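# Place the earliest-lettered office box into the door tote

## Task

Find the box in this office whose top letter is earliest in the alphabet. Put that box, and no other object, inside the tote near the door so that no part of it sticks out past the tote's rim. The robot must not tip over or be left leaning, or the task fails.

## Robot and tools

ROBOT. A simulated Hello Robot Stretch 3 with one arm. It has a two-wheel differential base that cannot drive sideways, a lift that rides up and down a mast, and a telescoping arm that sticks out to the robot's right. At the arm's end is a wrist (yaw, pitch, roll) with a two-finger gripper. A head with pan and tilt carries two cameras. To carry the gripper forward or back, drive the base. The base measures 0.33 m long by 0.34 m wide with a rounded rear, and it pivots about the point halfway between its drive wheels, 0.05 m behind the front edge. With the arm pulled in and the wrist folded, the wrist pokes out at most 0.06 m past the right side, and turning sweeps a 0.28 m radius. An unfolded, level gripper reaches past that circle.

FRAMES. Base frame, in metres: origin on the floor between the drive wheels, x forward, y left, z up. hand_pose is reported in it, located where the closed fingertips meet. With all wrist joints at 0, the hand's x axis points up, y points back along the arm toward the mast, and z toward the robot's rear. The fingertip pads are round, 0.04 m across, and sit slightly nearer the wrist when fully open. The odometry frame is where the base frame was when the scene began. base_odometry only integrates wheel rotation, so slipping shows up as travel. Heading is in rad, from -3.142 to 3.142, with left positive.

MOVE. move sends one action. base takes exactly one key, and both keys are relative offsets. translate_m drives straight, in metres, from -3 to 3, with forward positive. rotate_rad turns in place, in radians, from -6.4 to 6.4, with left (counter-clockwise) positive. The offset is measured from the base position in the latest reported state, or from wherever the base is if a move was still running. joints is one object of absolute targets, keyed by joint name:
- lift_m: 0 to 1.1 m.
- arm_m: extension, 0 to 0.52 m.
- wrist_yaw_rad: -1.345 to 4.42. At 0 the gripper points along the arm; positive swings it toward the front.
- wrist_pitch_rad: -1.57 to 0.451. 0 is level; negative tips the fingertips down.
- wrist_roll_rad: -2.911 to 2.918. At 0 the fingers lie side by side and level.
- gripper_m: -0.089 to 0.179, larger is wider. The fingertip gap is about 0.007 less than the value when nearly shut and about 0.025 less when wide open.
- head_pan_rad: -3.953 to 1.73. 0 faces forward, positive turns left, -1.57 looks along the arm.
- head_tilt_rad: -1.53 to 0.419. 0 is level; negative looks down.
A joint counts as done within ±0.004 (lift, arm, gripper), ±0.02 (yaw, roll), ±0.05 (pitch) or ±0.1 (head). The servos key takes "reboot" and must be sent alone; it re-enables servos that shut off. pace is "default" or "max". Top speeds at default/max are: translate_m 0.12/0.30 m/s, rotate_rad 0.76/1.90 rad/s, lift_m 0.11/0.15 m/s, arm_m 0.14/0.40 m/s. speeds sets per-key caps, up to the max values. The base is held to 0.10 m/s and 0.63 rad/s unless lift_m is below 0.30, arm_m is below 0.03 and wrist_yaw_rad is above 2.54. contact_limits is given beside its own command only. arm_m takes an effort % from 1 to 100, negative when retracting. lift_m takes {"down":n,"up":n}, with n from 1 to 100 percent beyond free motion. The lift defaults to 32-47 down and 21-36 up; under about 12 it may trip in free air. translate_m and rotate_rad get a contact stop only if you give them a limit; it trips when either wheel's effort reaches that value. Any action ends by 14 s (time_out), and none may exceed 15 s.

Call options. cameras is a list of head_camera, nav_camera, wrist_camera or "all", and [] means no images. With blocking false, the call returns within about 0.5 s while motion continues. A later move overrides only the joints or base it names. An unknown key makes a call invalid; an out-of-range value gets it refused. After a refusal or an unplanned stop, later move, wait and finished_scene calls in the same reply are skipped.

OTHER TOOLS. wait(seconds 0-10) sends nothing and returns the state; it returns early once motion ends. stop brakes everything still moving, and braked joints may keep pressing on what they touch. zoom_image(camera, region [x0,y0,x1,y1] pixels, at most 504x504) enlarges part of that camera's latest image. finished_scene(scene = current scene number) ends the scene for good, so the box must stay placed once the robot lets go.

RESULTS. The pictures line lists image order. head_camera images arrive rotated: turn them a quarter clockwise to view upright. nav_camera images need a quarter turn counter-clockwise. Status words are done, moving, stopped, off_target (resting away from the target, possibly still pushing), contact_stop (that joint goes slack), time_out and torque_fault (old target dropped). on_its_own describes unrequested behaviour; its "held at" gives a target, not a reading. motor_effort is % of maximum, positive toward higher values, with the last action's peak in brackets. Full effort reads about 45 on wrist pitch and 72 on roll; positive wheel effort pushes forward. lidar_m gives 12 distances in 30° sectors: sector 1 ahead, then counter-clockwise (4 left, 7 behind, 10 right). It sees only the 0.17 m-high plane, from 0.15 to 12 m. "-" means nothing seen or something very close, and the robot may hide sectors 5, 6, 9 and 10. wrist_depth_mm (45-1000) and head_depth_mm (280-4000) are 7x7 median-depth grids read from the top left. base_tilt is in degrees (forward, right), with up to about 4° of fixed bias. When turned_by_wheels and turned_by_imu differ by over 0.15 rad, believe the IMU.

CAUTIONS. To grasp, command gripper_m below the object's width. To release, command at least 0.05 above it. Neither the reading nor done proves you are holding something. Before folding the wrist (wrist_yaw_rad 3.0) or unfolding it, set lift_m to 0.32-0.95, wrist_pitch_rad to -0.4 and roll near 0. Once folded, the lift may drop to 0.25. If yaw is below -0.4, keep pitch at -0.5 or lower. Wrist and head have no contact stop, and long hard pushing shuts their servos off. Do not push the arm into solid things with the gripper higher than about 0.45 m. Do not drive while gripping or hooking something fixed. Use a low lift "down" limit near surfaces. If base_tilt shows a lean, back the gripper away. Avoid drops, releasing moving objects, slams and hard hits. A loose object may occasionally get nudged.

Each tool is called after "Call:" by a JSON object that holds its "name" and its "arguments", one argument or row to a line.

## Session

Call:
{"name": "move", "arguments": {

}}

Scene clock: 0.00 s.
base_odometry: x=+0.000 y=+0.000 heading=+0.000
turned_by_wheels: +0.000
turned_by_imu: +0.000
base_tilt: forward=+1.0 right=-0.1
lidar_m: 0.80 1.67 1.61 1.34 1.00 0.97 1.01 1.40 1.53 1.06 0.79 0.77
head_depth_mm: 723 721 721 719 718 715 717 / 769 768 768 764 764 763 762 / 821 821 819 818 816 815 815 / 884 878 876 874 879 872 871 / 948 944 944 942 942 938 935 / 2044 2152 2141 2178 2210 2205 2170 / 1930 1918 1938 1945 1954 1974 1973
base_status: not commanded
joint_positions: lift_m=+0.444 arm_m=+0.002 wrist_yaw_rad=+3.097 wrist_pitch_rad=-0.467 wrist_roll_rad=+0.000 gripper_m=+0.037 head_pan_rad=+0.000 head_tilt_rad=-0.002
joint_status: not commanded
measured_speeds: all 0
motor_effort: left_wheel=-0.3 right_wheel=+1.7 lift_m=+27.5 arm_m=-9.1 wrist_yaw_rad=+0.9 wrist_pitch_rad=+2.5 wrist_roll_rad=+0.7 gripper_m=-0.2 head_pan_rad=+0.6 head_tilt_rad=+6.0
hand_pose: x=-0.0114 y=+0.0710 z=+0.4454 quat_wxyz=(+0.179, +0.691, +0.148, +0.684) (m; base frame)
wrist_depth_mm: - - 146 - - - - / - - 158 - - - - / - - 172 - - - - / - 920 190 - - - - / 809 785 204 798 813 819 789 / 676 667 128 638 654 695 687 / 581 593 283 580 571 592 588
pictures: head_camera (sideways), nav_camera (sideways), wrist_camera
Images, in order (width x height): head_camera 896x504, nav_camera 672x504, wrist_camera 644x364.

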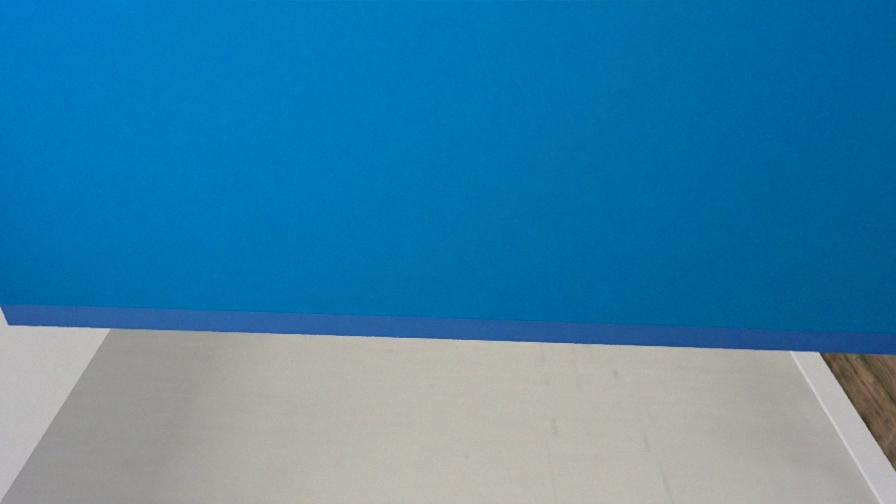

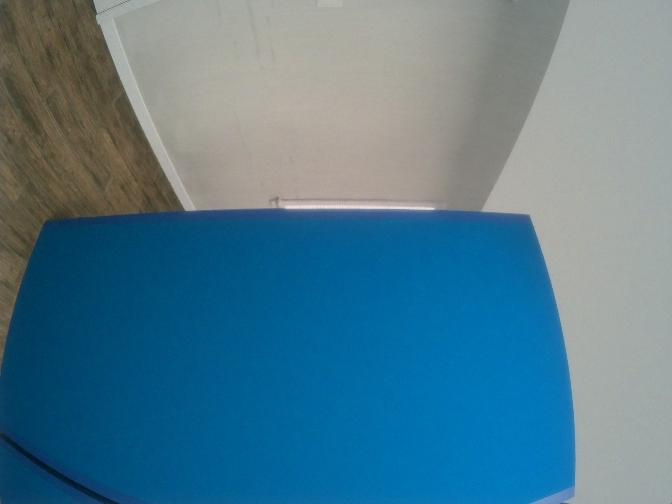

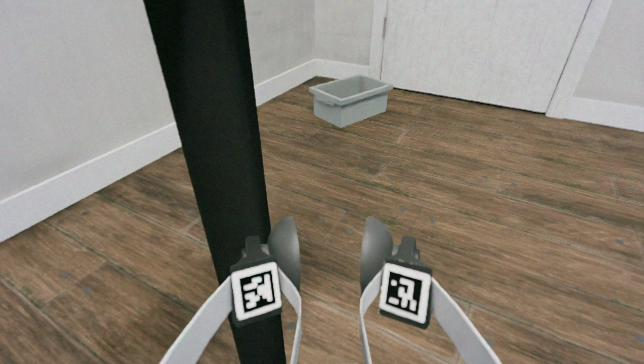

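Call:
{"name": "move", "arguments": {
  "joints": {"head_pan_rad": 0.8, "head_tilt_rad": -0.35},
  "cameras": ["nav_camera", "head_camera"]
}}

Call:
{"name": "move", "arguments": {
  "joints": {"head_pan_rad": 1.7, "head_tilt_rad": -0.35},
  "cameras": ["nav_camera", "head_camera"]
}}

Call:
{"name": "move", "arguments": {
  "joints": {"head_pan_rad": -0.8, "head_tilt_rad": -0.35},
  "cameras": ["nav_camera", "head_camera"]
}}

Call:
{"name": "move", "arguments": {
  "joints": {"head_pan_rad": -1.6, "head_tilt_rad": -0.35},
  "cameras": ["nav_camera", "head_camera"]
}}

Call:
{"name": "move", "arguments": {
  "joints": {"head_pan_rad": -2.4, "head_tilt_rad": -0.35},
  "cameras": ["nav_camera", "head_camera"]
}}

Call:
{"name": "move", "arguments": {
  "joints": {"head_pan_rad": -3.2, "head_tilt_rad": -0.35},
  "cameras": ["nav_camera", "head_camera"]
}}

Call:
{"name": "move", "arguments": {
  "joints": {"head_pan_rad": -3.9, "head_tilt_rad": -0.35},
  "cameras": ["nav_camera", "head_camera"]
}}

Scene clock: 9.27 s.
move: done
base_odometry: x=+0.000 y=+0.000 heading=+0.000
turned_by_wheels: +0.000
turned_by_imu: +0.001
base_tilt: forward=+0.9 right=+0.0
lidar_m: 0.80 1.67 1.60 1.34 1.00 0.97 1.01 1.40 1.53 1.06 0.79 0.76
head_depth_mm: 1470 1568 1659 1798 1928 1880 1520 / 1443 1538 1639 1757 1899 1878 1502 / 1422 1517 1609 1730 1868 1864 1520 / 1395 1481 1575 1683 1813 1867 1505 / 1372 1456 1552 1644 1798 1862 1494 / 1354 1432 1521 1637 1757 1825 1490 / 1345 1422 1506 1597 1727 1798 1509
base_status: not commanded
joint_positions: lift_m=+0.444 arm_m=+0.002 wrist_yaw_rad=+3.097 wrist_pitch_rad=-0.467 wrist_roll_rad=+0.000 gripper_m=+0.037 head_pan_rad=+0.816 head_tilt_rad=-0.348
joint_status: all done
measured_speeds: all 0
motor_effort: left_wheel=-0.4(0.6) right_wheel=+2.1(2.6) lift_m=+29.9(30.2) arm_m=-20.4(20.5) wrist_yaw_rad=+0.6(1.2) wrist_pitch_rad=+2.4(2.7) wrist_roll_rad=+0.8(0.9) gripper_m=-0.5(1.0) head_pan_rad=+1.2(5.1) head_tilt_rad=-1.7(5.4)
hand_pose: x=-0.0114 y=+0.0710 z=+0.4454 quat_wxyz=(+0.179, +0.691, +0.148, +0.684) (m; base frame)
wrist_depth_mm: - - 146 - - - - / - - 159 - - - - / - - 173 - - - - / - 927 188 - - - - / 814 801 205 811 803 800 799 / 673 682 128 646 660 664 682 / 588 604 282 582 566 585 584
pictures: head_camera (sideways), nav_camera (sideways)
Images, in order (width x height): head_camera 896x504, nav_camera 672x504.

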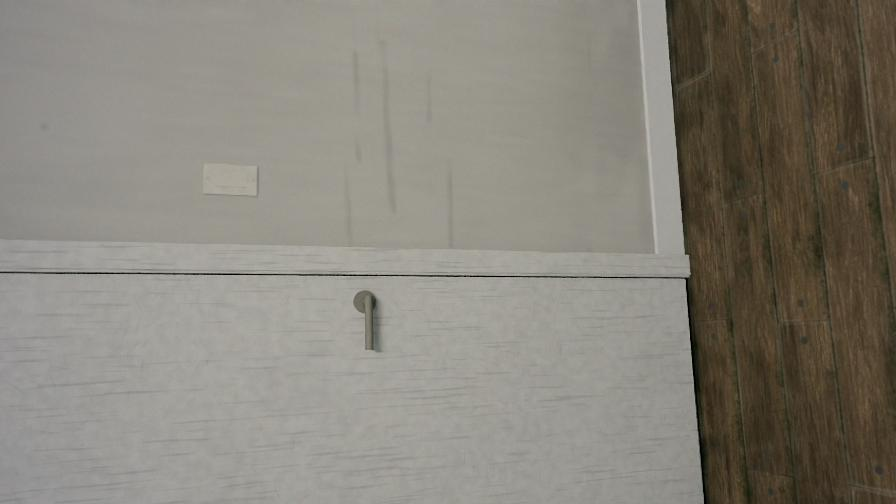

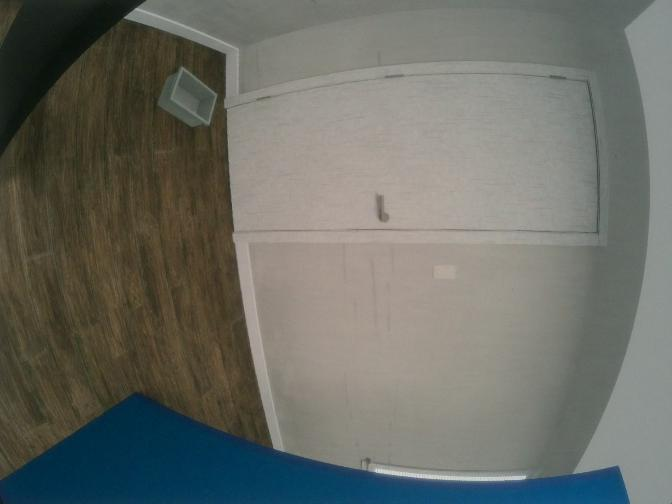

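Scene clock: 10.27 s.
move: done
base_odometry: x=+0.000 y=+0.000 heading=+0.000
turned_by_wheels: +0.000
turned_by_imu: +0.000
base_tilt: forward=+0.6 right=-0.1
lidar_m: 0.80 1.67 1.60 1.34 1.00 0.97 1.01 1.40 1.53 1.06 0.79 0.76
head_depth_mm: 1545 1617 1677 1780 1850 1857 1474 / 1461 1599 1734 1863 2004 1874 1469 / 1328 1423 1538 1665 1806 1832 1513 / 1205 1285 1368 1464 1593 1691 1513 / 1104 1156 1232 1322 1405 1518 1494 / 1011 1067 1132 1210 1296 1385 1457 / - - - - - - -
base_status: not commanded
joint_positions: lift_m=+0.444 arm_m=+0.002 wrist_yaw_rad=+3.097 wrist_pitch_rad=-0.467 wrist_roll_rad=+0.000 gripper_m=+0.037 head_pan_rad=+1.728 head_tilt_rad=-0.349
joint_status: all done
measured_speeds: all 0
motor_effort: left_wheel=-0.5(0.6) right_wheel=+2.4(2.7) lift_m=+30.7(30.8) arm_m=-20.7(20.7) wrist_yaw_rad=+0.8(1.4) wrist_pitch_rad=+2.7(2.8) wrist_roll_rad=+0.8(1.0) gripper_m=+0.2(1.2) head_pan_rad=+0.2(4.6) head_tilt_rad=-1.9(3.6)
hand_pose: x=-0.0114 y=+0.0710 z=+0.4454 quat_wxyz=(+0.179, +0.691, +0.148, +0.684) (m; base frame)
wrist_depth_mm: - - 146 - - - - / - - 158 - - - - / - - 171 - - - - / - 944 190 - - - - / 806 790 204 800 795 798 808 / 678 669 128 639 647 689 679 / 583 604 283 584 568 586 581
pictures: head_camera (sideways), nav_camera (sideways)
Images, in order (width x height): head_camera 896x504, nav_camera 672x504.

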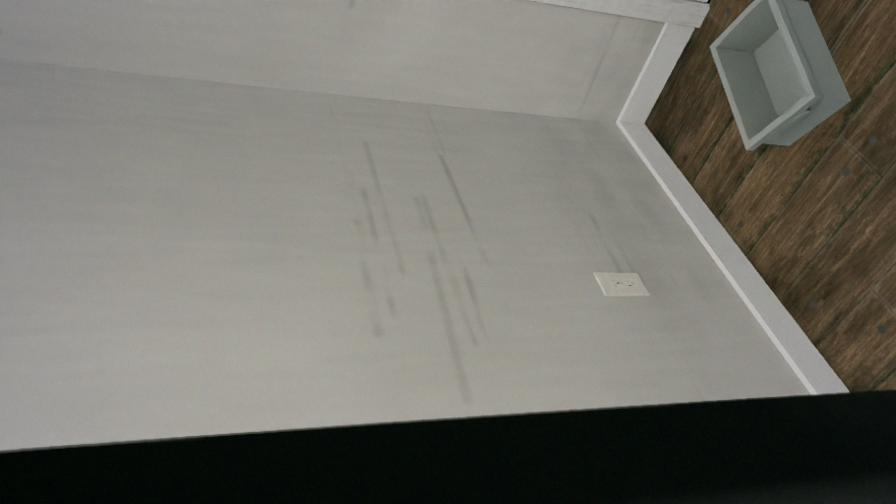

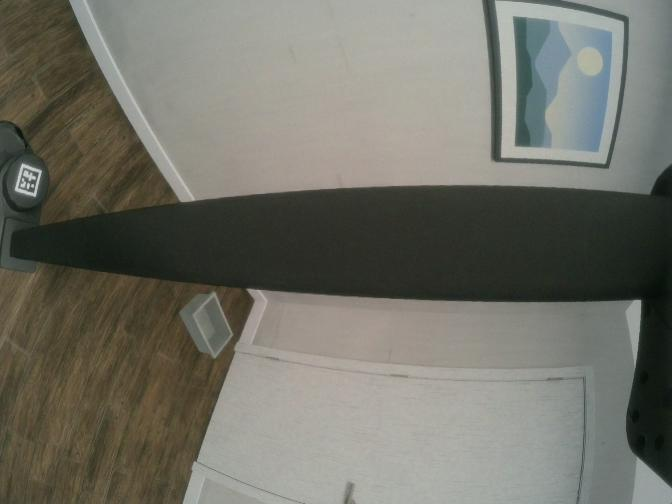

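Scene clock: 11.80 s.
move: done
base_odometry: x=+0.000 y=+0.000 heading=+0.000
turned_by_wheels: +0.000
turned_by_imu: +0.000
base_tilt: forward=+1.0 right=-0.2
lidar_m: 0.80 1.67 1.61 1.34 0.99 0.96 1.01 1.40 1.53 1.06 0.79 0.76
head_depth_mm: 696 741 793 857 924 1004 1102 / 681 724 771 831 891 975 1068 / 671 718 760 817 887 960 1053 / 647 691 737 783 849 919 996 / 635 676 717 766 829 892 968 / 622 660 702 749 806 865 937 / 611 645 686 731 782 842 908
base_status: not commanded
joint_positions: lift_m=+0.444 arm_m=+0.002 wrist_yaw_rad=+3.097 wrist_pitch_rad=-0.467 wrist_roll_rad=+0.000 gripper_m=+0.037 head_pan_rad=-0.839 head_tilt_rad=-0.350
joint_status: all done
measured_speeds: all 0
motor_effort: left_wheel=-0.4(0.6) right_wheel=+2.3(2.8) lift_m=+30.6(30.9) arm_m=-20.5(20.8) wrist_yaw_rad=+0.4(1.2) wrist_pitch_rad=+2.3(2.8) wrist_roll_rad=+0.8(1.1) gripper_m=-0.7(1.0) head_pan_rad=+0.9(5.2) head_tilt_rad=-1.9(4.3)
hand_pose: x=-0.0114 y=+0.0710 z=+0.4454 quat_wxyz=(+0.179, +0.691, +0.148, +0.684) (m; base frame)
wrist_depth_mm: - - 146 - - - - / - - 159 - - - - / - - 173 - - - - / - 929 190 - - - - / 804 781 204 811 789 802 793 / 670 688 127 633 657 676 681 / 579 608 281 575 565 592 585
pictures: head_camera (sideways), nav_camera (sideways)
Images, in order (width x height): head_camera 896x504, nav_camera 672x504.

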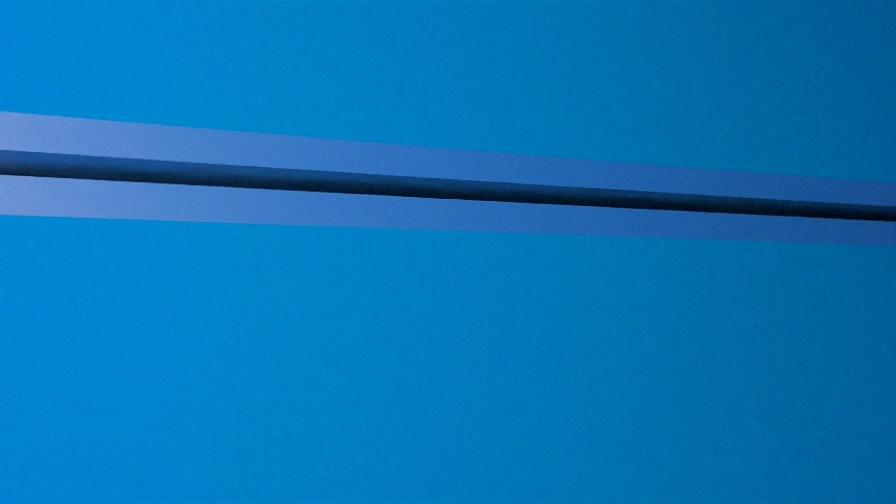

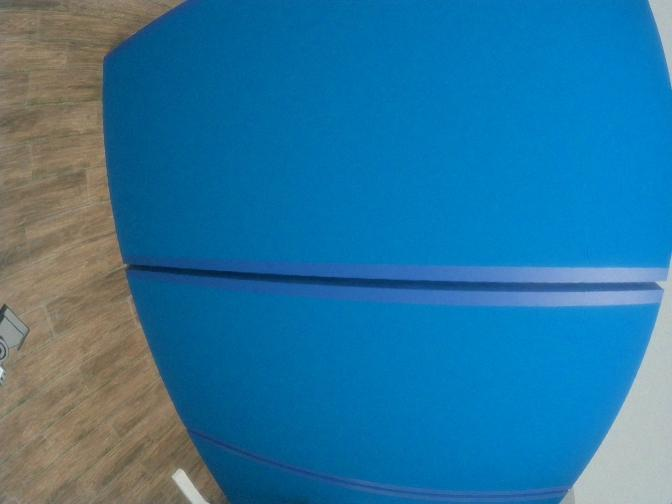

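Scene clock: 12.77 s.
move: done
base_odometry: x=+0.000 y=+0.000 heading=+0.000
turned_by_wheels: +0.000
turned_by_imu: +0.000
base_tilt: forward=+0.7 right=-0.1
lidar_m: 0.80 1.67 1.61 1.35 1.00 0.97 1.01 1.40 1.53 1.06 0.79 0.77
head_depth_mm: 1885 1970 2005 2170 2260 1818 1525 / 1795 1959 2024 1848 2239 1882 1526 / 1487 1591 1705 1883 2099 1865 1502 / 1254 1340 1435 1552 1669 1755 1501 / 1093 1149 1232 1297 1398 1502 1500 / 972 1018 1071 1130 1199 1279 1371 / 865 909 944 997 1045 1106 1170
base_status: not commanded
joint_positions: lift_m=+0.444 arm_m=+0.002 wrist_yaw_rad=+3.097 wrist_pitch_rad=-0.467 wrist_roll_rad=+0.000 gripper_m=+0.037 head_pan_rad=-1.635 head_tilt_rad=-0.350
joint_status: all done
measured_speeds: all 0
motor_effort: left_wheel=-0.5(0.6) right_wheel=+1.9(2.7) lift_m=+30.6(30.7) arm_m=-20.0(20.7) wrist_yaw_rad=+0.9(1.2) wrist_pitch_rad=+2.4(2.7) wrist_roll_rad=+0.9(1.1) gripper_m=+0.2(1.2) head_pan_rad=+1.6(5.5) head_tilt_rad=-1.4(4.5)
hand_pose: x=-0.0114 y=+0.0710 z=+0.4454 quat_wxyz=(+0.179, +0.691, +0.148, +0.684) (m; base frame)
wrist_depth_mm: - - 147 - - - - / - - 158 - - - - / - - 172 - - - - / - 963 190 - - - - / 790 792 204 796 804 815 797 / 680 681 128 636 658 675 680 / 586 602 282 591 571 580 589
pictures: head_camera (sideways), nav_camera (sideways)
Images, in order (width x height): head_camera 896x504, nav_camera 672x504.

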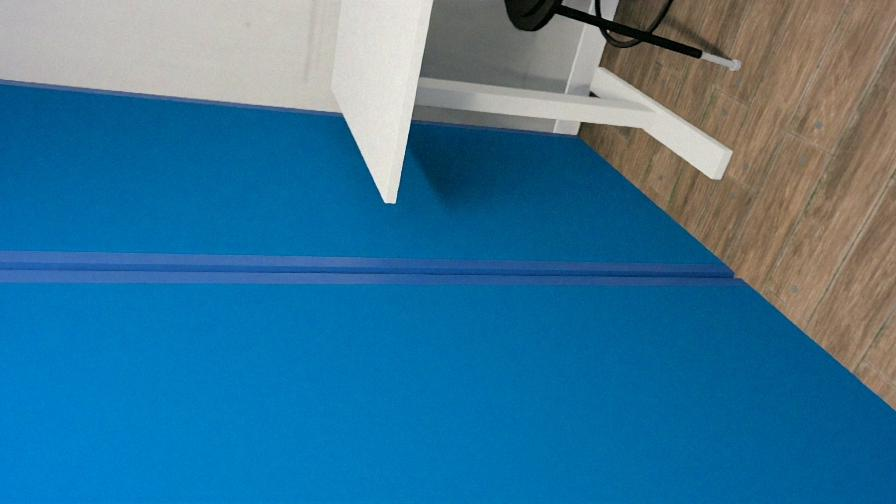

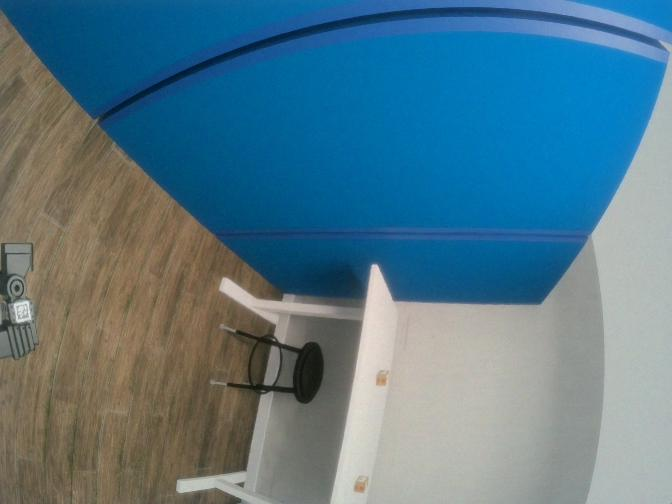

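Scene clock: 13.73 s.
move: done
base_odometry: x=+0.000 y=+0.000 heading=+0.000
turned_by_wheels: +0.000
turned_by_imu: +0.000
base_tilt: forward=+1.2 right=-0.3
lidar_m: 0.80 1.67 1.60 1.34 0.99 0.96 1.01 1.40 1.54 1.06 0.79 0.77
head_depth_mm: 1654 1689 1731 1761 1805 1758 1520 / 1946 2077 2021 2115 2188 1895 1514 / 1964 2073 2157 2316 2284 1878 1495 / 1913 2024 2086 2318 2422 1863 1508 / 1887 1991 2087 2222 2363 1867 1500 / 1826 1927 2006 2221 2306 1862 1499 / 1789 1896 1967 1834 2164 1860 1499
base_status: not commanded
joint_positions: lift_m=+0.444 arm_m=+0.002 wrist_yaw_rad=+3.097 wrist_pitch_rad=-0.467 wrist_roll_rad=+0.000 gripper_m=+0.037 head_pan_rad=-2.433 head_tilt_rad=-0.350
joint_status: all done
measured_speeds: all 0
motor_effort: left_wheel=-0.3(0.6) right_wheel=+2.2(2.7) lift_m=+30.4(30.8) arm_m=-20.3(20.6) wrist_yaw_rad=+0.8(1.1) wrist_pitch_rad=+2.5(2.8) wrist_roll_rad=+0.7(1.1) gripper_m=+0.2(1.2) head_pan_rad=+0.4(5.1) head_tilt_rad=-1.2(3.4)
hand_pose: x=-0.0114 y=+0.0710 z=+0.4454 quat_wxyz=(+0.179, +0.691, +0.148, +0.684) (m; base frame)
wrist_depth_mm: - - 146 - - - - / - - 158 - - - - / - - 172 - - - - / - 963 190 - - - - / 783 812 206 809 788 785 808 / 672 667 127 628 653 680 683 / 590 593 282 588 574 583 587
pictures: head_camera (sideways), nav_camera (sideways)
Images, in order (width x height): head_camera 896x504, nav_camera 672x504.

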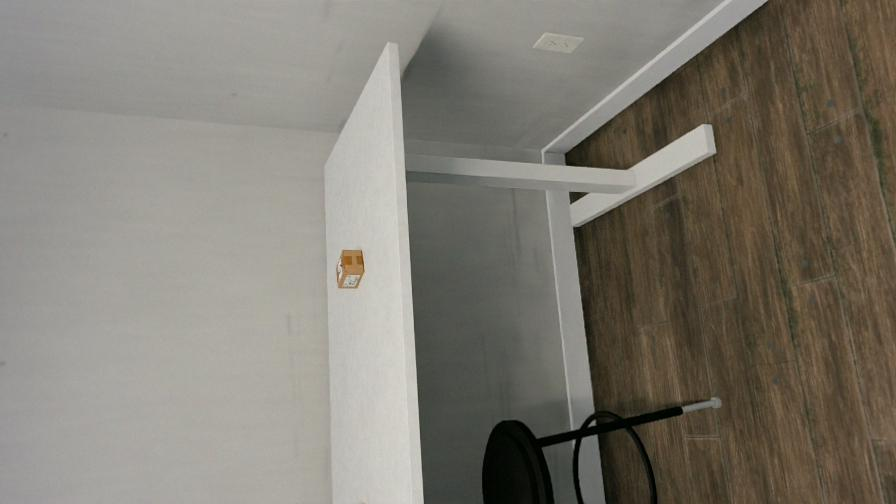

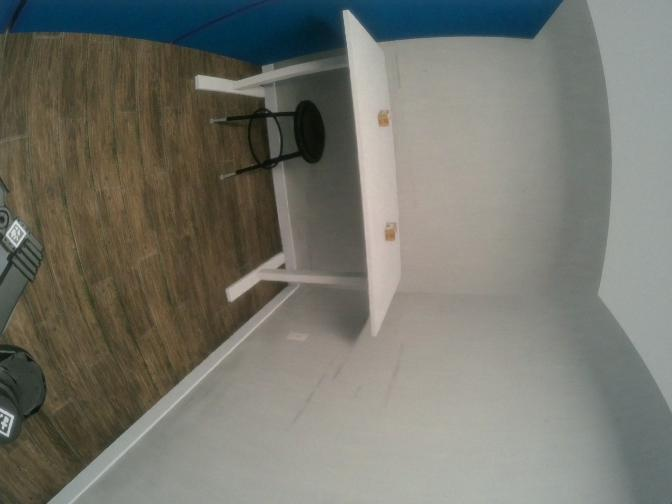

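Scene clock: 14.70 s.
move: done
base_odometry: x=+0.000 y=+0.000 heading=+0.000
turned_by_wheels: +0.000
turned_by_imu: +0.000
base_tilt: forward=+1.0 right=-0.1
lidar_m: 0.80 1.67 1.60 1.34 0.99 0.97 1.01 1.40 1.53 1.06 0.79 0.76
head_depth_mm: 818 862 911 962 1014 1083 1153 / 857 911 955 1018 1073 1143 1233 / 903 949 1010 1072 1146 1230 1312 / 950 1007 1070 1138 1224 1321 1388 / 1002 1059 1137 1217 1318 1429 1466 / 1066 1136 1220 1318 1418 1542 1487 / 1132 1212 1297 1409 1527 1677 1498
base_status: not commanded
joint_positions: lift_m=+0.444 arm_m=+0.002 wrist_yaw_rad=+3.097 wrist_pitch_rad=-0.467 wrist_roll_rad=+0.000 gripper_m=+0.037 head_pan_rad=-3.233 head_tilt_rad=-0.350
joint_status: all done
measured_speeds: all 0
motor_effort: left_wheel=-0.5(0.7) right_wheel=+2.2(2.5) lift_m=+30.3(30.8) arm_m=-20.0(20.5) wrist_yaw_rad=+0.6(1.5) wrist_pitch_rad=+2.5(2.7) wrist_roll_rad=+0.8(1.0) gripper_m=+0.0(1.4) head_pan_rad=-0.5(5.6) head_tilt_rad=-1.4(3.7)
hand_pose: x=-0.0114 y=+0.0710 z=+0.4454 quat_wxyz=(+0.179, +0.691, +0.148, +0.684) (m; base frame)
wrist_depth_mm: - - 146 - - - - / - - 158 - - - - / - - 172 - - - - / - 933 190 - - - - / 793 800 204 802 802 809 794 / 679 679 128 622 662 674 680 / 586 608 282 593 563 587 587
pictures: head_camera (sideways), nav_camera (sideways)
Images, in order (width x height): head_camera 896x504, nav_camera 672x504.

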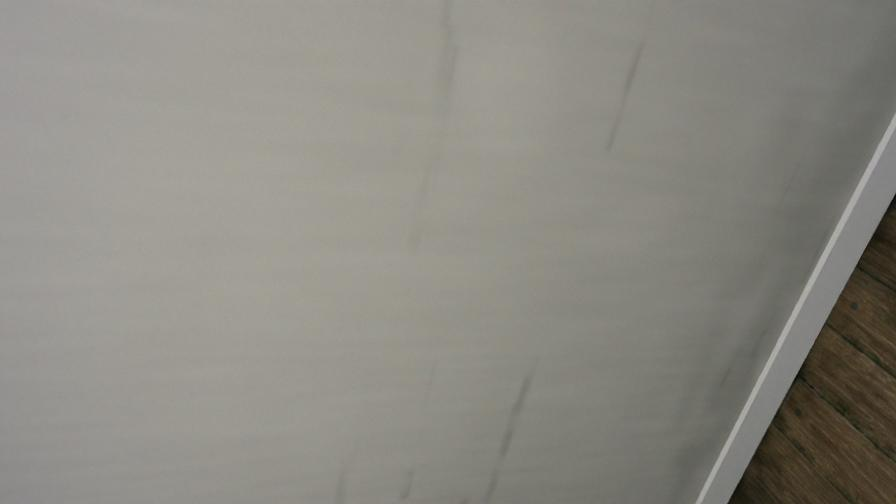

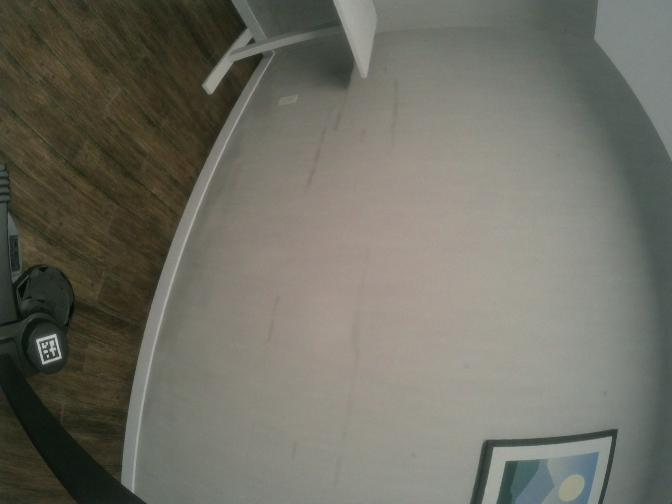

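Scene clock: 15.63 s.
move: done
base_odometry: x=+0.000 y=+0.000 heading=+0.000
turned_by_wheels: +0.000
turned_by_imu: +0.000
base_tilt: forward=+0.9 right=-0.2
lidar_m: 0.80 1.67 1.60 1.34 1.00 0.97 1.01 1.40 1.53 1.06 0.79 0.77
head_depth_mm: - - - - - - - / 843 911 972 1035 - - - / 829 899 961 1032 1106 1211 1313 / 816 890 945 1010 1083 1163 1277 / 806 872 930 991 1067 1152 1246 / 809 857 915 971 1044 1129 1214 / 800 842 893 957 1025 1100 1183
base_status: not commanded
joint_positions: lift_m=+0.444 arm_m=+0.002 wrist_yaw_rad=+3.097 wrist_pitch_rad=-0.467 wrist_roll_rad=+0.000 gripper_m=+0.037 head_pan_rad=-3.931 head_tilt_rad=-0.350
joint_status: all done
measured_speeds: all 0
motor_effort: left_wheel=-0.6(0.6) right_wheel=+1.9(2.7) lift_m=+30.5(30.9) arm_m=-19.9(20.5) wrist_yaw_rad=+0.6(1.2) wrist_pitch_rad=+2.5(2.9) wrist_roll_rad=+0.7(1.1) gripper_m=+0.8(1.4) head_pan_rad=+0.6(5.4) head_tilt_rad=-1.5(3.5)
hand_pose: x=-0.0114 y=+0.0710 z=+0.4454 quat_wxyz=(+0.179, +0.691, +0.148, +0.684) (m; base frame)
wrist_depth_mm: - - 146 - - - - / - - 158 - - - - / - - 172 - - - - / - 938 190 - - - - / 796 824 205 800 797 802 804 / 679 673 127 640 651 678 666 / 584 606 283 589 575 579 582
pictures: head_camera (sideways), nav_camera (sideways)
Images, in order (width x height): head_camera 896x504, nav_camera 672x504.

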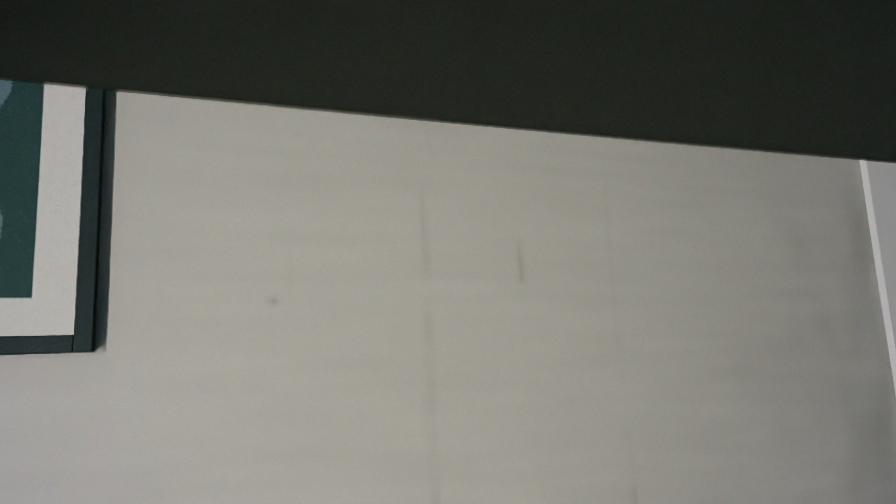

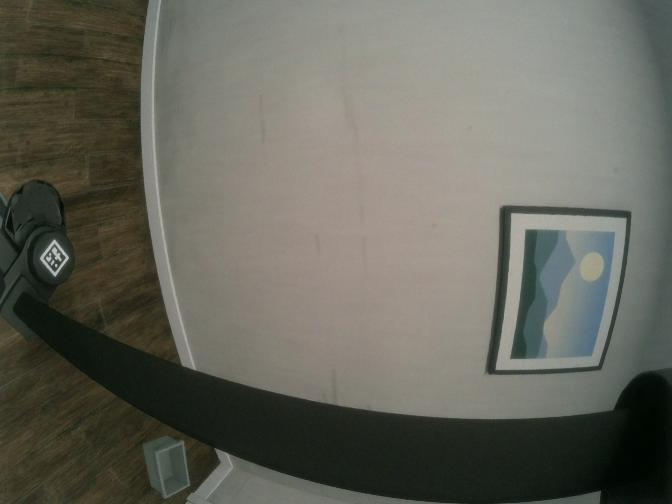

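Call:
{"name": "move", "arguments": {
  "joints": {"head_pan_rad": -2.1, "head_tilt_rad": -0.3},
  "cameras": ["nav_camera", "head_camera"]
}}

Call:
{"name": "zoom_image", "arguments": {
  "camera": "head_camera",
  "region": [300, 60, 500, 172]
}}

Call:
{"name": "zoom_image", "arguments": {
  "camera": "head_camera",
  "region": [300, 300, 500, 412]
}}

Scene clock: 24.90 s.
move: done
base_odometry: x=+0.000 y=+0.000 heading=+0.000
turned_by_wheels: +0.000
turned_by_imu: +0.001
base_tilt: forward=+0.9 right=-0.3
lidar_m: 0.80 1.68 1.60 1.34 1.00 0.97 1.01 1.40 1.54 1.06 0.79 0.77
head_depth_mm: 1821 1923 2037 1787 2271 2007 1586 / 1848 1933 2013 1764 2264 1997 1572 / 1854 1950 2040 1743 2311 1893 1576 / 1880 1998 2073 1745 2041 1916 1571 / 1904 2025 2111 2237 2334 1913 1565 / 1911 2051 2112 1799 2269 1963 1557 / 1700 1736 1793 1717 1891 1833 1557
base_status: not commanded
joint_positions: lift_m=+0.444 arm_m=+0.002 wrist_yaw_rad=+3.097 wrist_pitch_rad=-0.467 wrist_roll_rad=+0.000 gripper_m=+0.037 head_pan_rad=-2.062 head_tilt_rad=-0.304
joint_status: all done
measured_speeds: all 0
motor_effort: left_wheel=-0.3(0.6) right_wheel=+2.0(2.8) lift_m=+30.3(30.4) arm_m=-19.8(20.3) wrist_yaw_rad=+1.2(1.2) wrist_pitch_rad=+2.5(2.8) wrist_roll_rad=+0.8(1.1) gripper_m=+0.5(1.0) head_pan_rad=-0.6(5.8) head_tilt_rad=+3.0(7.1)
hand_pose: x=-0.0114 y=+0.0710 z=+0.4454 quat_wxyz=(+0.179, +0.691, +0.148, +0.684) (m; base frame)
wrist_depth_mm: - - 146 - - - - / - - 158 - - - - / - - 172 - - - - / - 953 189 - - - - / 784 812 204 818 786 807 801 / 671 673 128 644 660 675 685 / 585 604 283 584 572 596 588
pictures: head_camera (sideways), nav_camera (sideways)
Images, in order (width x height): head_camera 896x504, nav_camera 672x504.

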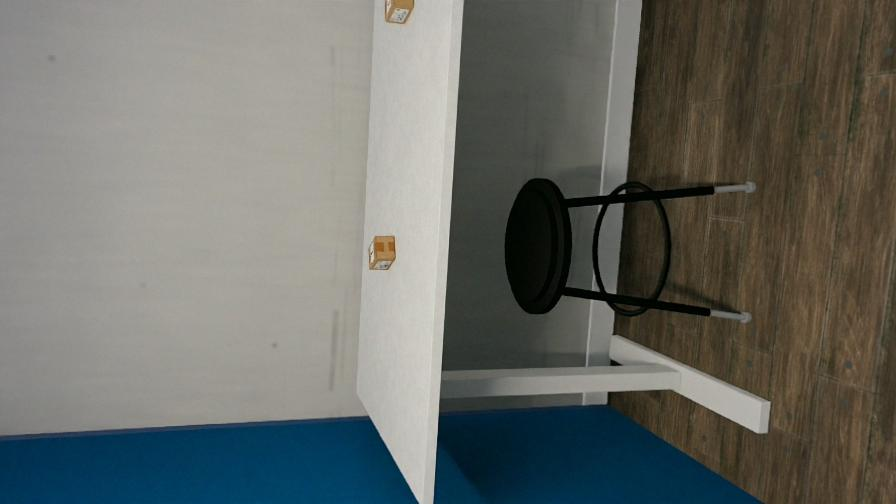

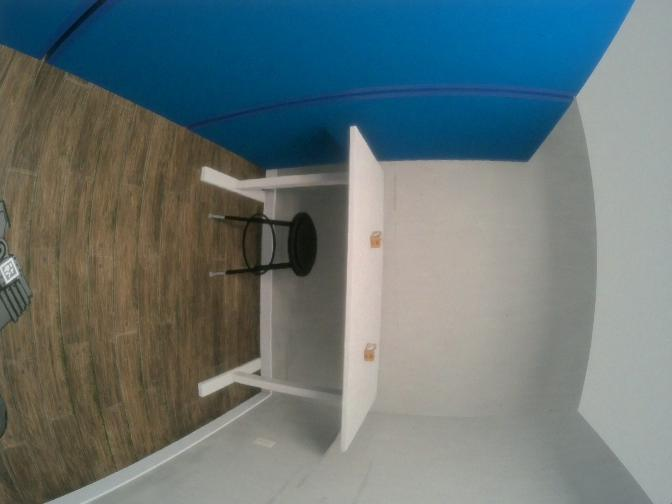

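Scaled by 2.520 from the camera's 896x504 image, which has a finer 1280x720 frame.

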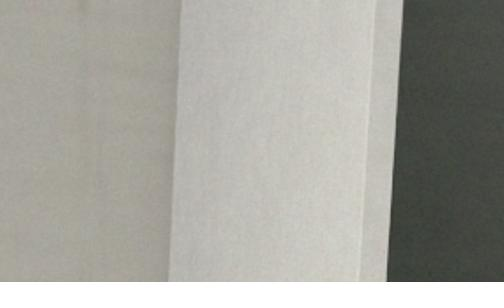

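Scaled by 2.520 from the camera's 896x504 image, which has a finer 1280x720 frame.

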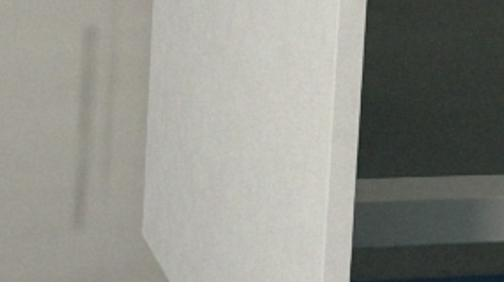

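Call:
{"name": "zoom_image", "arguments": {
  "camera": "head_camera",
  "region": [350, 225, 414, 281]
}}

Call:
{"name": "zoom_image", "arguments": {
  "camera": "head_camera",
  "region": [370, 0, 434, 36]
}}

Scaled by 7.875 from the camera's 896x504 image, which has a finer 1280x720 frame.

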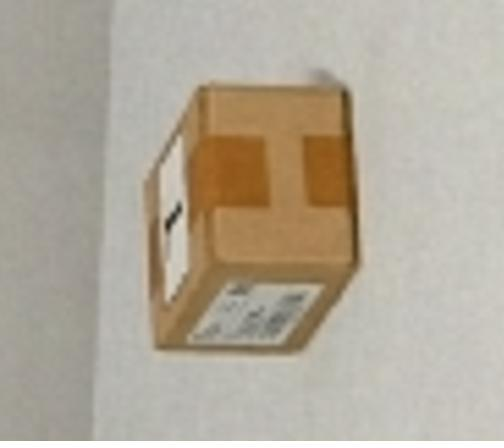

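Scaled by 7.875 from the camera's 896x504 image, which has a finer 1280x720 frame.

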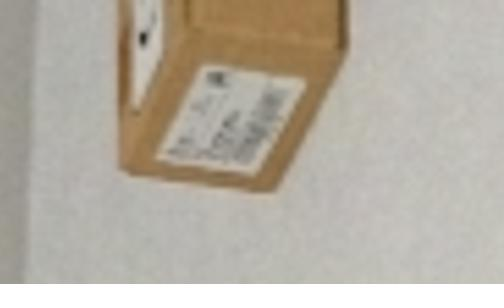

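Call:
{"name": "move", "arguments": {
  "base": {"rotate_rad": -2.2},
  "joints": {"lift_m": 0.28, "head_pan_rad": 0.0, "head_tilt_rad": -0.3},
  "pace": "max"
}}

Scene clock: 72.63 s.
move: done
base_odometry: x=+0.000 y=+0.000 heading=-2.200
turned_by_wheels: -2.200
turned_by_imu: -2.190
base_tilt: forward=+1.1 right=-0.1
lidar_m: 2.13 1.16 0.81 0.77 0.78 1.71 1.61 1.46 1.02 0.96 0.99 1.29
head_depth_mm: 1857 1968 2029 1810 2312 1938 1588 / 1851 1950 2074 1795 2327 1994 1591 / 1831 1967 2053 1771 2329 1980 1575 / 1857 1961 2028 1764 2286 1948 1566 / 1874 1949 2072 1728 2332 1994 1576 / 1859 1984 2064 1719 2307 1921 1576 / 1865 1971 2060 1700 2228 1909 1547
base_status: done
joint_positions: lift_m=+0.280 arm_m=+0.002 wrist_yaw_rad=+3.097 wrist_pitch_rad=-0.469 wrist_roll_rad=+0.000 gripper_m=+0.037 head_pan_rad=+0.007 head_tilt_rad=-0.299
joint_status: all done
measured_speeds: all 0
motor_effort: left_wheel=+8.0(18.2) right_wheel=-7.4(15.7) lift_m=+23.7(28.1) arm_m=-19.9(20.9) wrist_yaw_rad=+0.5(1.5) wrist_pitch_rad=+2.8(3.0) wrist_roll_rad=+0.8(1.0) gripper_m=+0.3(1.5) head_pan_rad=-3.0(5.0) head_tilt_rad=+2.6(5.6)
hand_pose: x=-0.0114 y=+0.0708 z=+0.2815 quat_wxyz=(+0.180, +0.691, +0.149, +0.684) (m; base frame)
wrist_depth_mm: - - 143 - 746 - - / - - 156 - 814 - - / 823 - 172 844 868 848 851 / 692 697 190 703 706 707 711 / 574 578 205 578 580 583 585 / 487 483 128 282 470 483 485 / 264 266 252 261 268 420 416
pictures: head_camera (sideways), nav_camera (sideways), wrist_camera
Images, in order (width x height): head_camera 896x504, nav_camera 672x504, wrist_camera 644x364.

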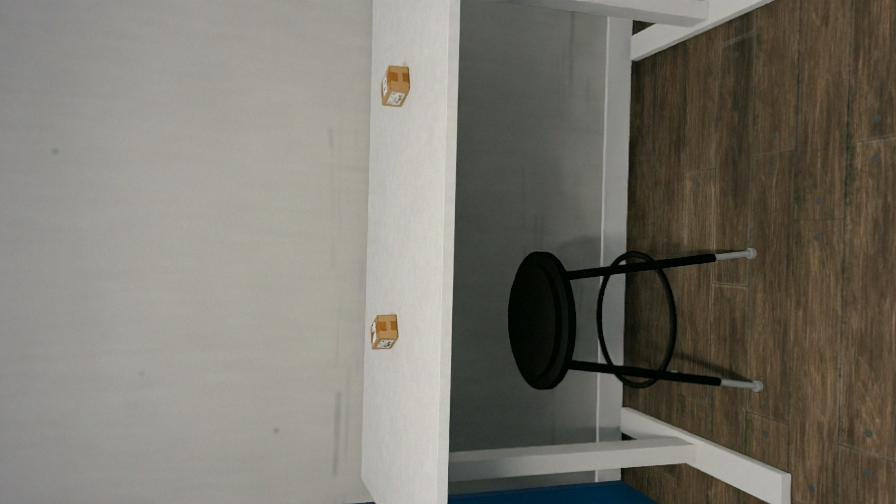

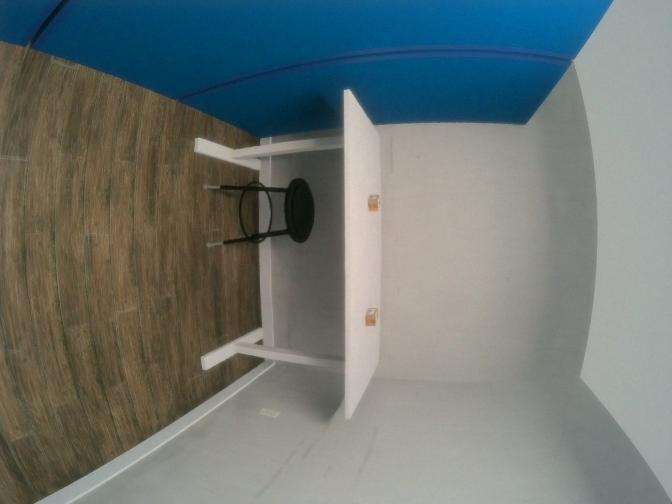

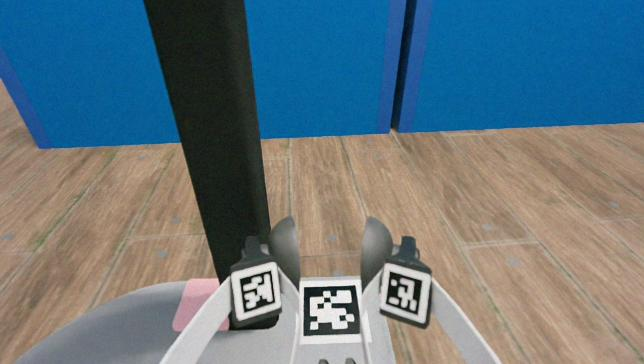

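Call:
{"name": "move", "arguments": {
  "base": {"translate_m": 0.95},
  "joints": {"head_tilt_rad": -0.45},
  "pace": "max"
}}

Scene clock: 89.53 s.
move: done
base_odometry: x=-0.559 y=-0.768 heading=-2.199
turned_by_wheels: +0.000
turned_by_imu: +0.000
base_tilt: forward=+1.0 right=-0.1
lidar_m: 0.59 0.67 0.87 0.82 0.84 1.10 2.55 1.38 0.96 0.91 0.93 0.97
head_depth_mm: 1000 1081 1146 905 657 533 1396 / 1001 1072 1154 902 654 530 1396 / 1005 1074 1157 895 653 528 1384 / 998 1072 1157 892 649 527 1386 / 1005 1077 1146 889 651 526 1283 / 1004 1079 1153 882 647 526 850 / 1002 1081 1157 804 645 525 828
base_status: done
joint_positions: lift_m=+0.280 arm_m=+0.002 wrist_yaw_rad=+3.097 wrist_pitch_rad=-0.469 wrist_roll_rad=+0.000 gripper_m=+0.037 head_pan_rad=+0.000 head_tilt_rad=-0.450
joint_status: all done
measured_speeds: all 0
motor_effort: left_wheel=+5.6(20.2) right_wheel=-1.2(9.0) lift_m=+28.4(30.2) arm_m=-14.7(18.1) wrist_yaw_rad=+0.8(1.4) wrist_pitch_rad=+2.8(3.1) wrist_roll_rad=+0.9(1.1) gripper_m=-0.1(1.5) head_pan_rad=-3.8(4.8) head_tilt_rad=-0.9(3.4)
hand_pose: x=-0.0114 y=+0.0708 z=+0.2815 quat_wxyz=(+0.180, +0.691, +0.149, +0.684) (m; base frame)
wrist_depth_mm: - - 143 - 801 - - / - - 156 - 856 - - / 851 807 171 856 843 896 971 / 689 709 189 703 702 696 689 / 572 577 204 585 575 576 580 / 484 477 127 282 467 486 482 / 266 266 254 259 268 423 424
pictures: head_camera (sideways), nav_camera (sideways), wrist_camera
Images, in order (width x height): head_camera 896x504, nav_camera 672x504, wrist_camera 644x364.

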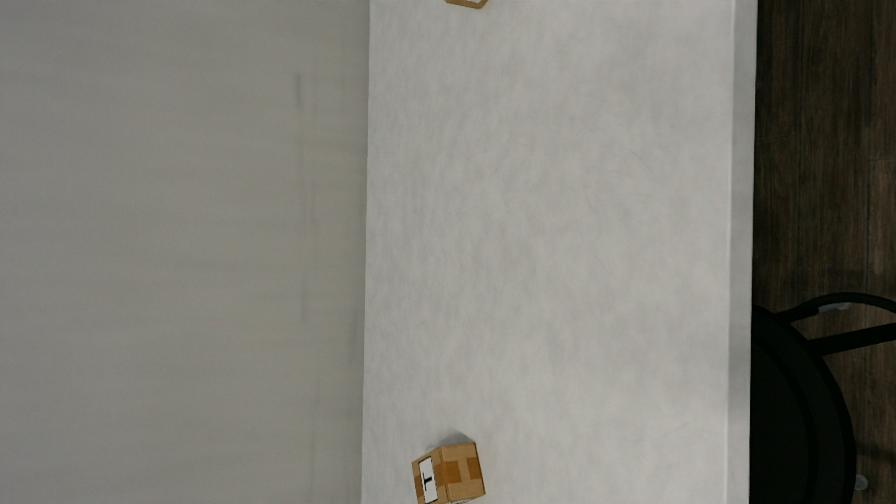

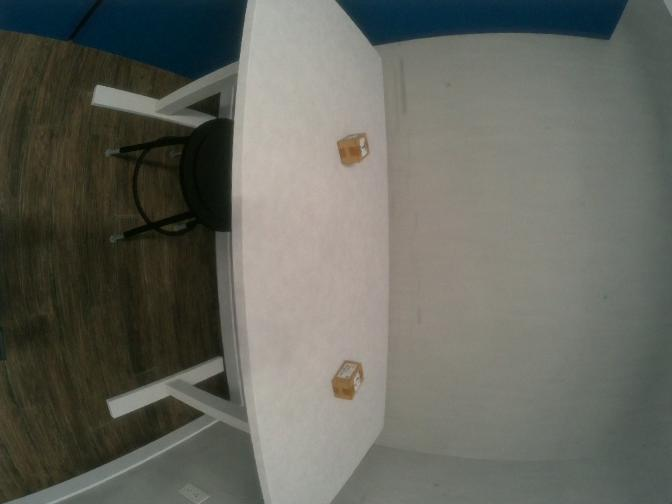

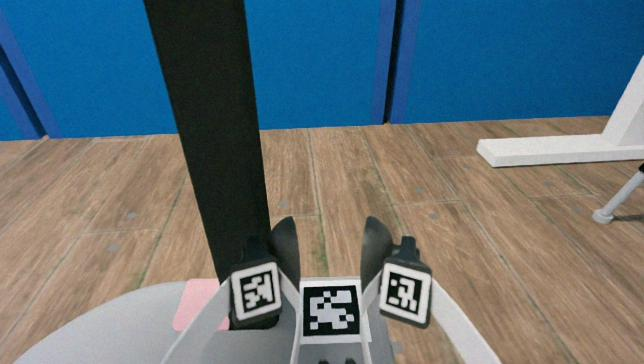

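Call:
{"name": "move", "arguments": {
  "joints": {"head_pan_rad": 0.4, "head_tilt_rad": -0.45},
  "cameras": ["head_camera"]
}}

Call:
{"name": "zoom_image", "arguments": {
  "camera": "head_camera",
  "region": [360, 180, 536, 300]
}}

Call:
{"name": "move", "arguments": {
  "joints": {"head_pan_rad": -0.4, "head_tilt_rad": -0.45},
  "cameras": ["head_camera"]
}}

Call:
{"name": "zoom_image", "arguments": {
  "camera": "head_camera",
  "region": [360, 180, 536, 300]
}}

Scene clock: 93.87 s.
move: done
base_odometry: x=-0.559 y=-0.768 heading=-2.199
turned_by_wheels: +0.000
turned_by_imu: +0.001
base_tilt: forward=+0.8 right=-0.1
lidar_m: 0.59 0.67 0.87 0.82 0.84 1.10 2.54 1.38 0.96 0.91 0.93 0.97
head_depth_mm: 976 1043 1114 902 654 515 1333 / 1014 1084 1147 901 654 514 1302 / 1048 1125 1203 833 652 529 859 / 1087 1172 1247 878 651 561 1286 / 1133 1228 1300 888 646 903 1318 / 1184 1273 1342 889 646 1225 1306 / 1096 1155 1205 883 646 1438 1377
base_status: not commanded
joint_positions: lift_m=+0.280 arm_m=+0.002 wrist_yaw_rad=+3.097 wrist_pitch_rad=-0.469 wrist_roll_rad=+0.000 gripper_m=+0.037 head_pan_rad=+0.403 head_tilt_rad=-0.450
joint_status: all done
measured_speeds: all 0
motor_effort: left_wheel=+5.6(5.8) right_wheel=-0.9(1.7) lift_m=+26.4(27.0) arm_m=-12.5(12.9) wrist_yaw_rad=+1.1(1.4) wrist_pitch_rad=+2.5(3.0) wrist_roll_rad=+0.8(1.1) gripper_m=+0.0(1.2) head_pan_rad=+3.0(5.1) head_tilt_rad=-1.8(6.5)
hand_pose: x=-0.0114 y=+0.0708 z=+0.2815 quat_wxyz=(+0.180, +0.691, +0.149, +0.684) (m; base frame)
wrist_depth_mm: - - 143 - 799 - - / - - 156 - 848 - - / 849 817 172 847 851 875 956 / 702 708 190 706 717 709 713 / 577 573 205 569 572 574 579 / 485 486 128 284 471 490 488 / 264 266 251 259 267 419 421
pictures: head_camera (sideways)
Images, in order (width x height): head_camera 896x504.

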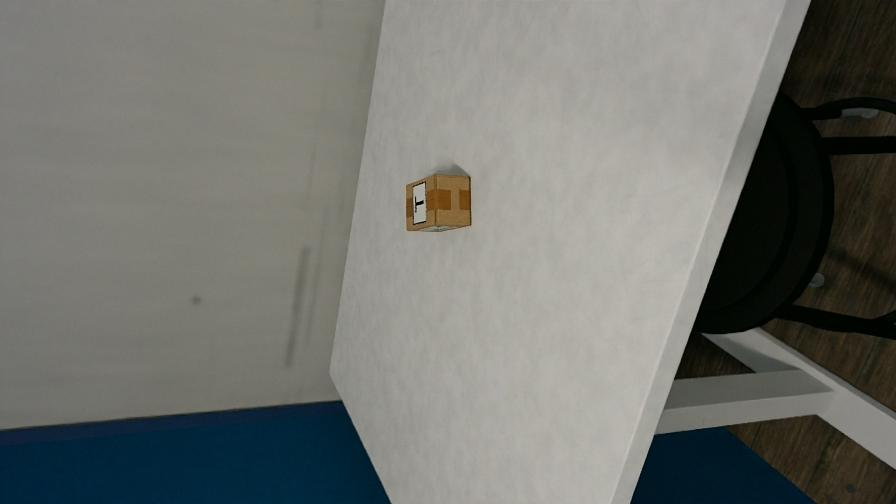

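Scaled by 2.864 from the camera's 896x504 image, which has a finer 1280x720 frame.

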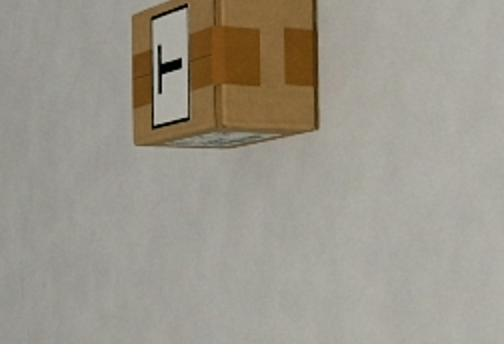

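Scene clock: 94.87 s.
move: done
base_odometry: x=-0.559 y=-0.768 heading=-2.199
turned_by_wheels: +0.000
turned_by_imu: +0.000
base_tilt: forward=+1.0 right=-0.2
lidar_m: 0.59 0.66 0.87 0.82 0.84 1.10 2.55 1.37 0.96 0.91 0.93 0.96
head_depth_mm: 1194 1256 1298 905 656 1510 1396 / 1191 1287 1369 897 654 1233 1325 / 1144 1232 1315 897 652 1540 1386 / 1093 1179 1248 824 651 564 1390 / 1051 1132 1210 887 650 544 1379 / 1022 1088 1160 883 648 526 1380 / 984 1045 1117 883 645 509 1347
base_status: not commanded
joint_positions: lift_m=+0.280 arm_m=+0.002 wrist_yaw_rad=+3.097 wrist_pitch_rad=-0.469 wrist_roll_rad=+0.000 gripper_m=+0.037 head_pan_rad=-0.411 head_tilt_rad=-0.450
joint_status: all done
measured_speeds: all 0
motor_effort: left_wheel=+5.5(5.7) right_wheel=-1.4(1.9) lift_m=+26.1(26.7) arm_m=-11.4(12.7) wrist_yaw_rad=+1.0(1.2) wrist_pitch_rad=+3.1(3.1) wrist_roll_rad=+0.8(1.1) gripper_m=-0.2(1.0) head_pan_rad=-2.2(4.6) head_tilt_rad=-1.7(5.4)
hand_pose: x=-0.0114 y=+0.0708 z=+0.2815 quat_wxyz=(+0.180, +0.691, +0.149, +0.684) (m; base frame)
wrist_depth_mm: - - 143 - 799 - - / - - 156 - 838 - - / 846 827 171 862 867 902 962 / 701 711 189 711 703 701 704 / 573 581 205 579 579 573 577 / 489 485 127 282 470 487 483 / 266 267 251 259 268 423 422
pictures: head_camera (sideways)
Images, in order (width x height): head_camera 896x504.

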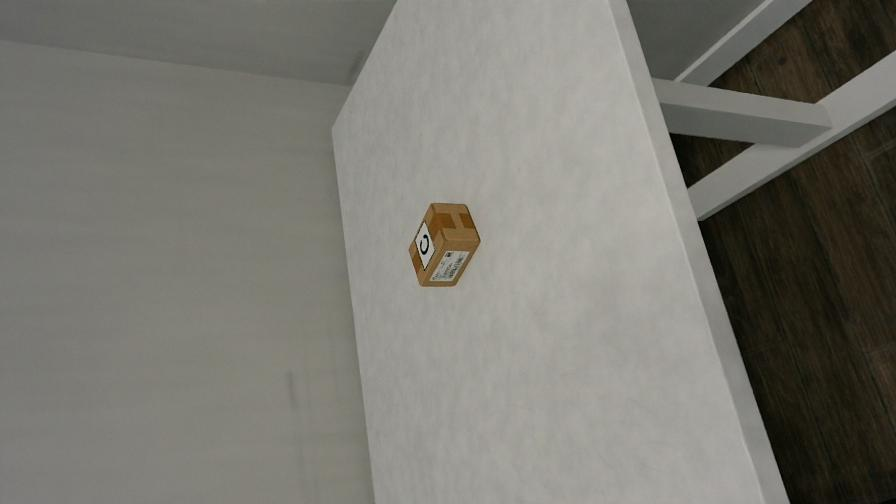

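Scaled by 2.864 from the camera's 896x504 image, which has a finer 1280x720 frame.

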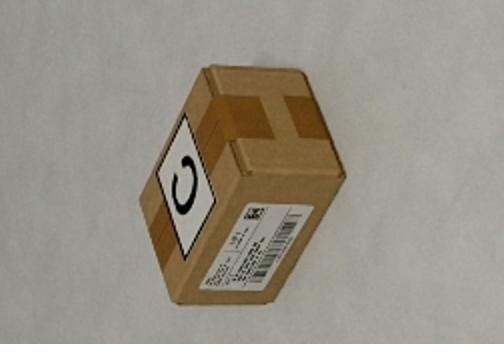

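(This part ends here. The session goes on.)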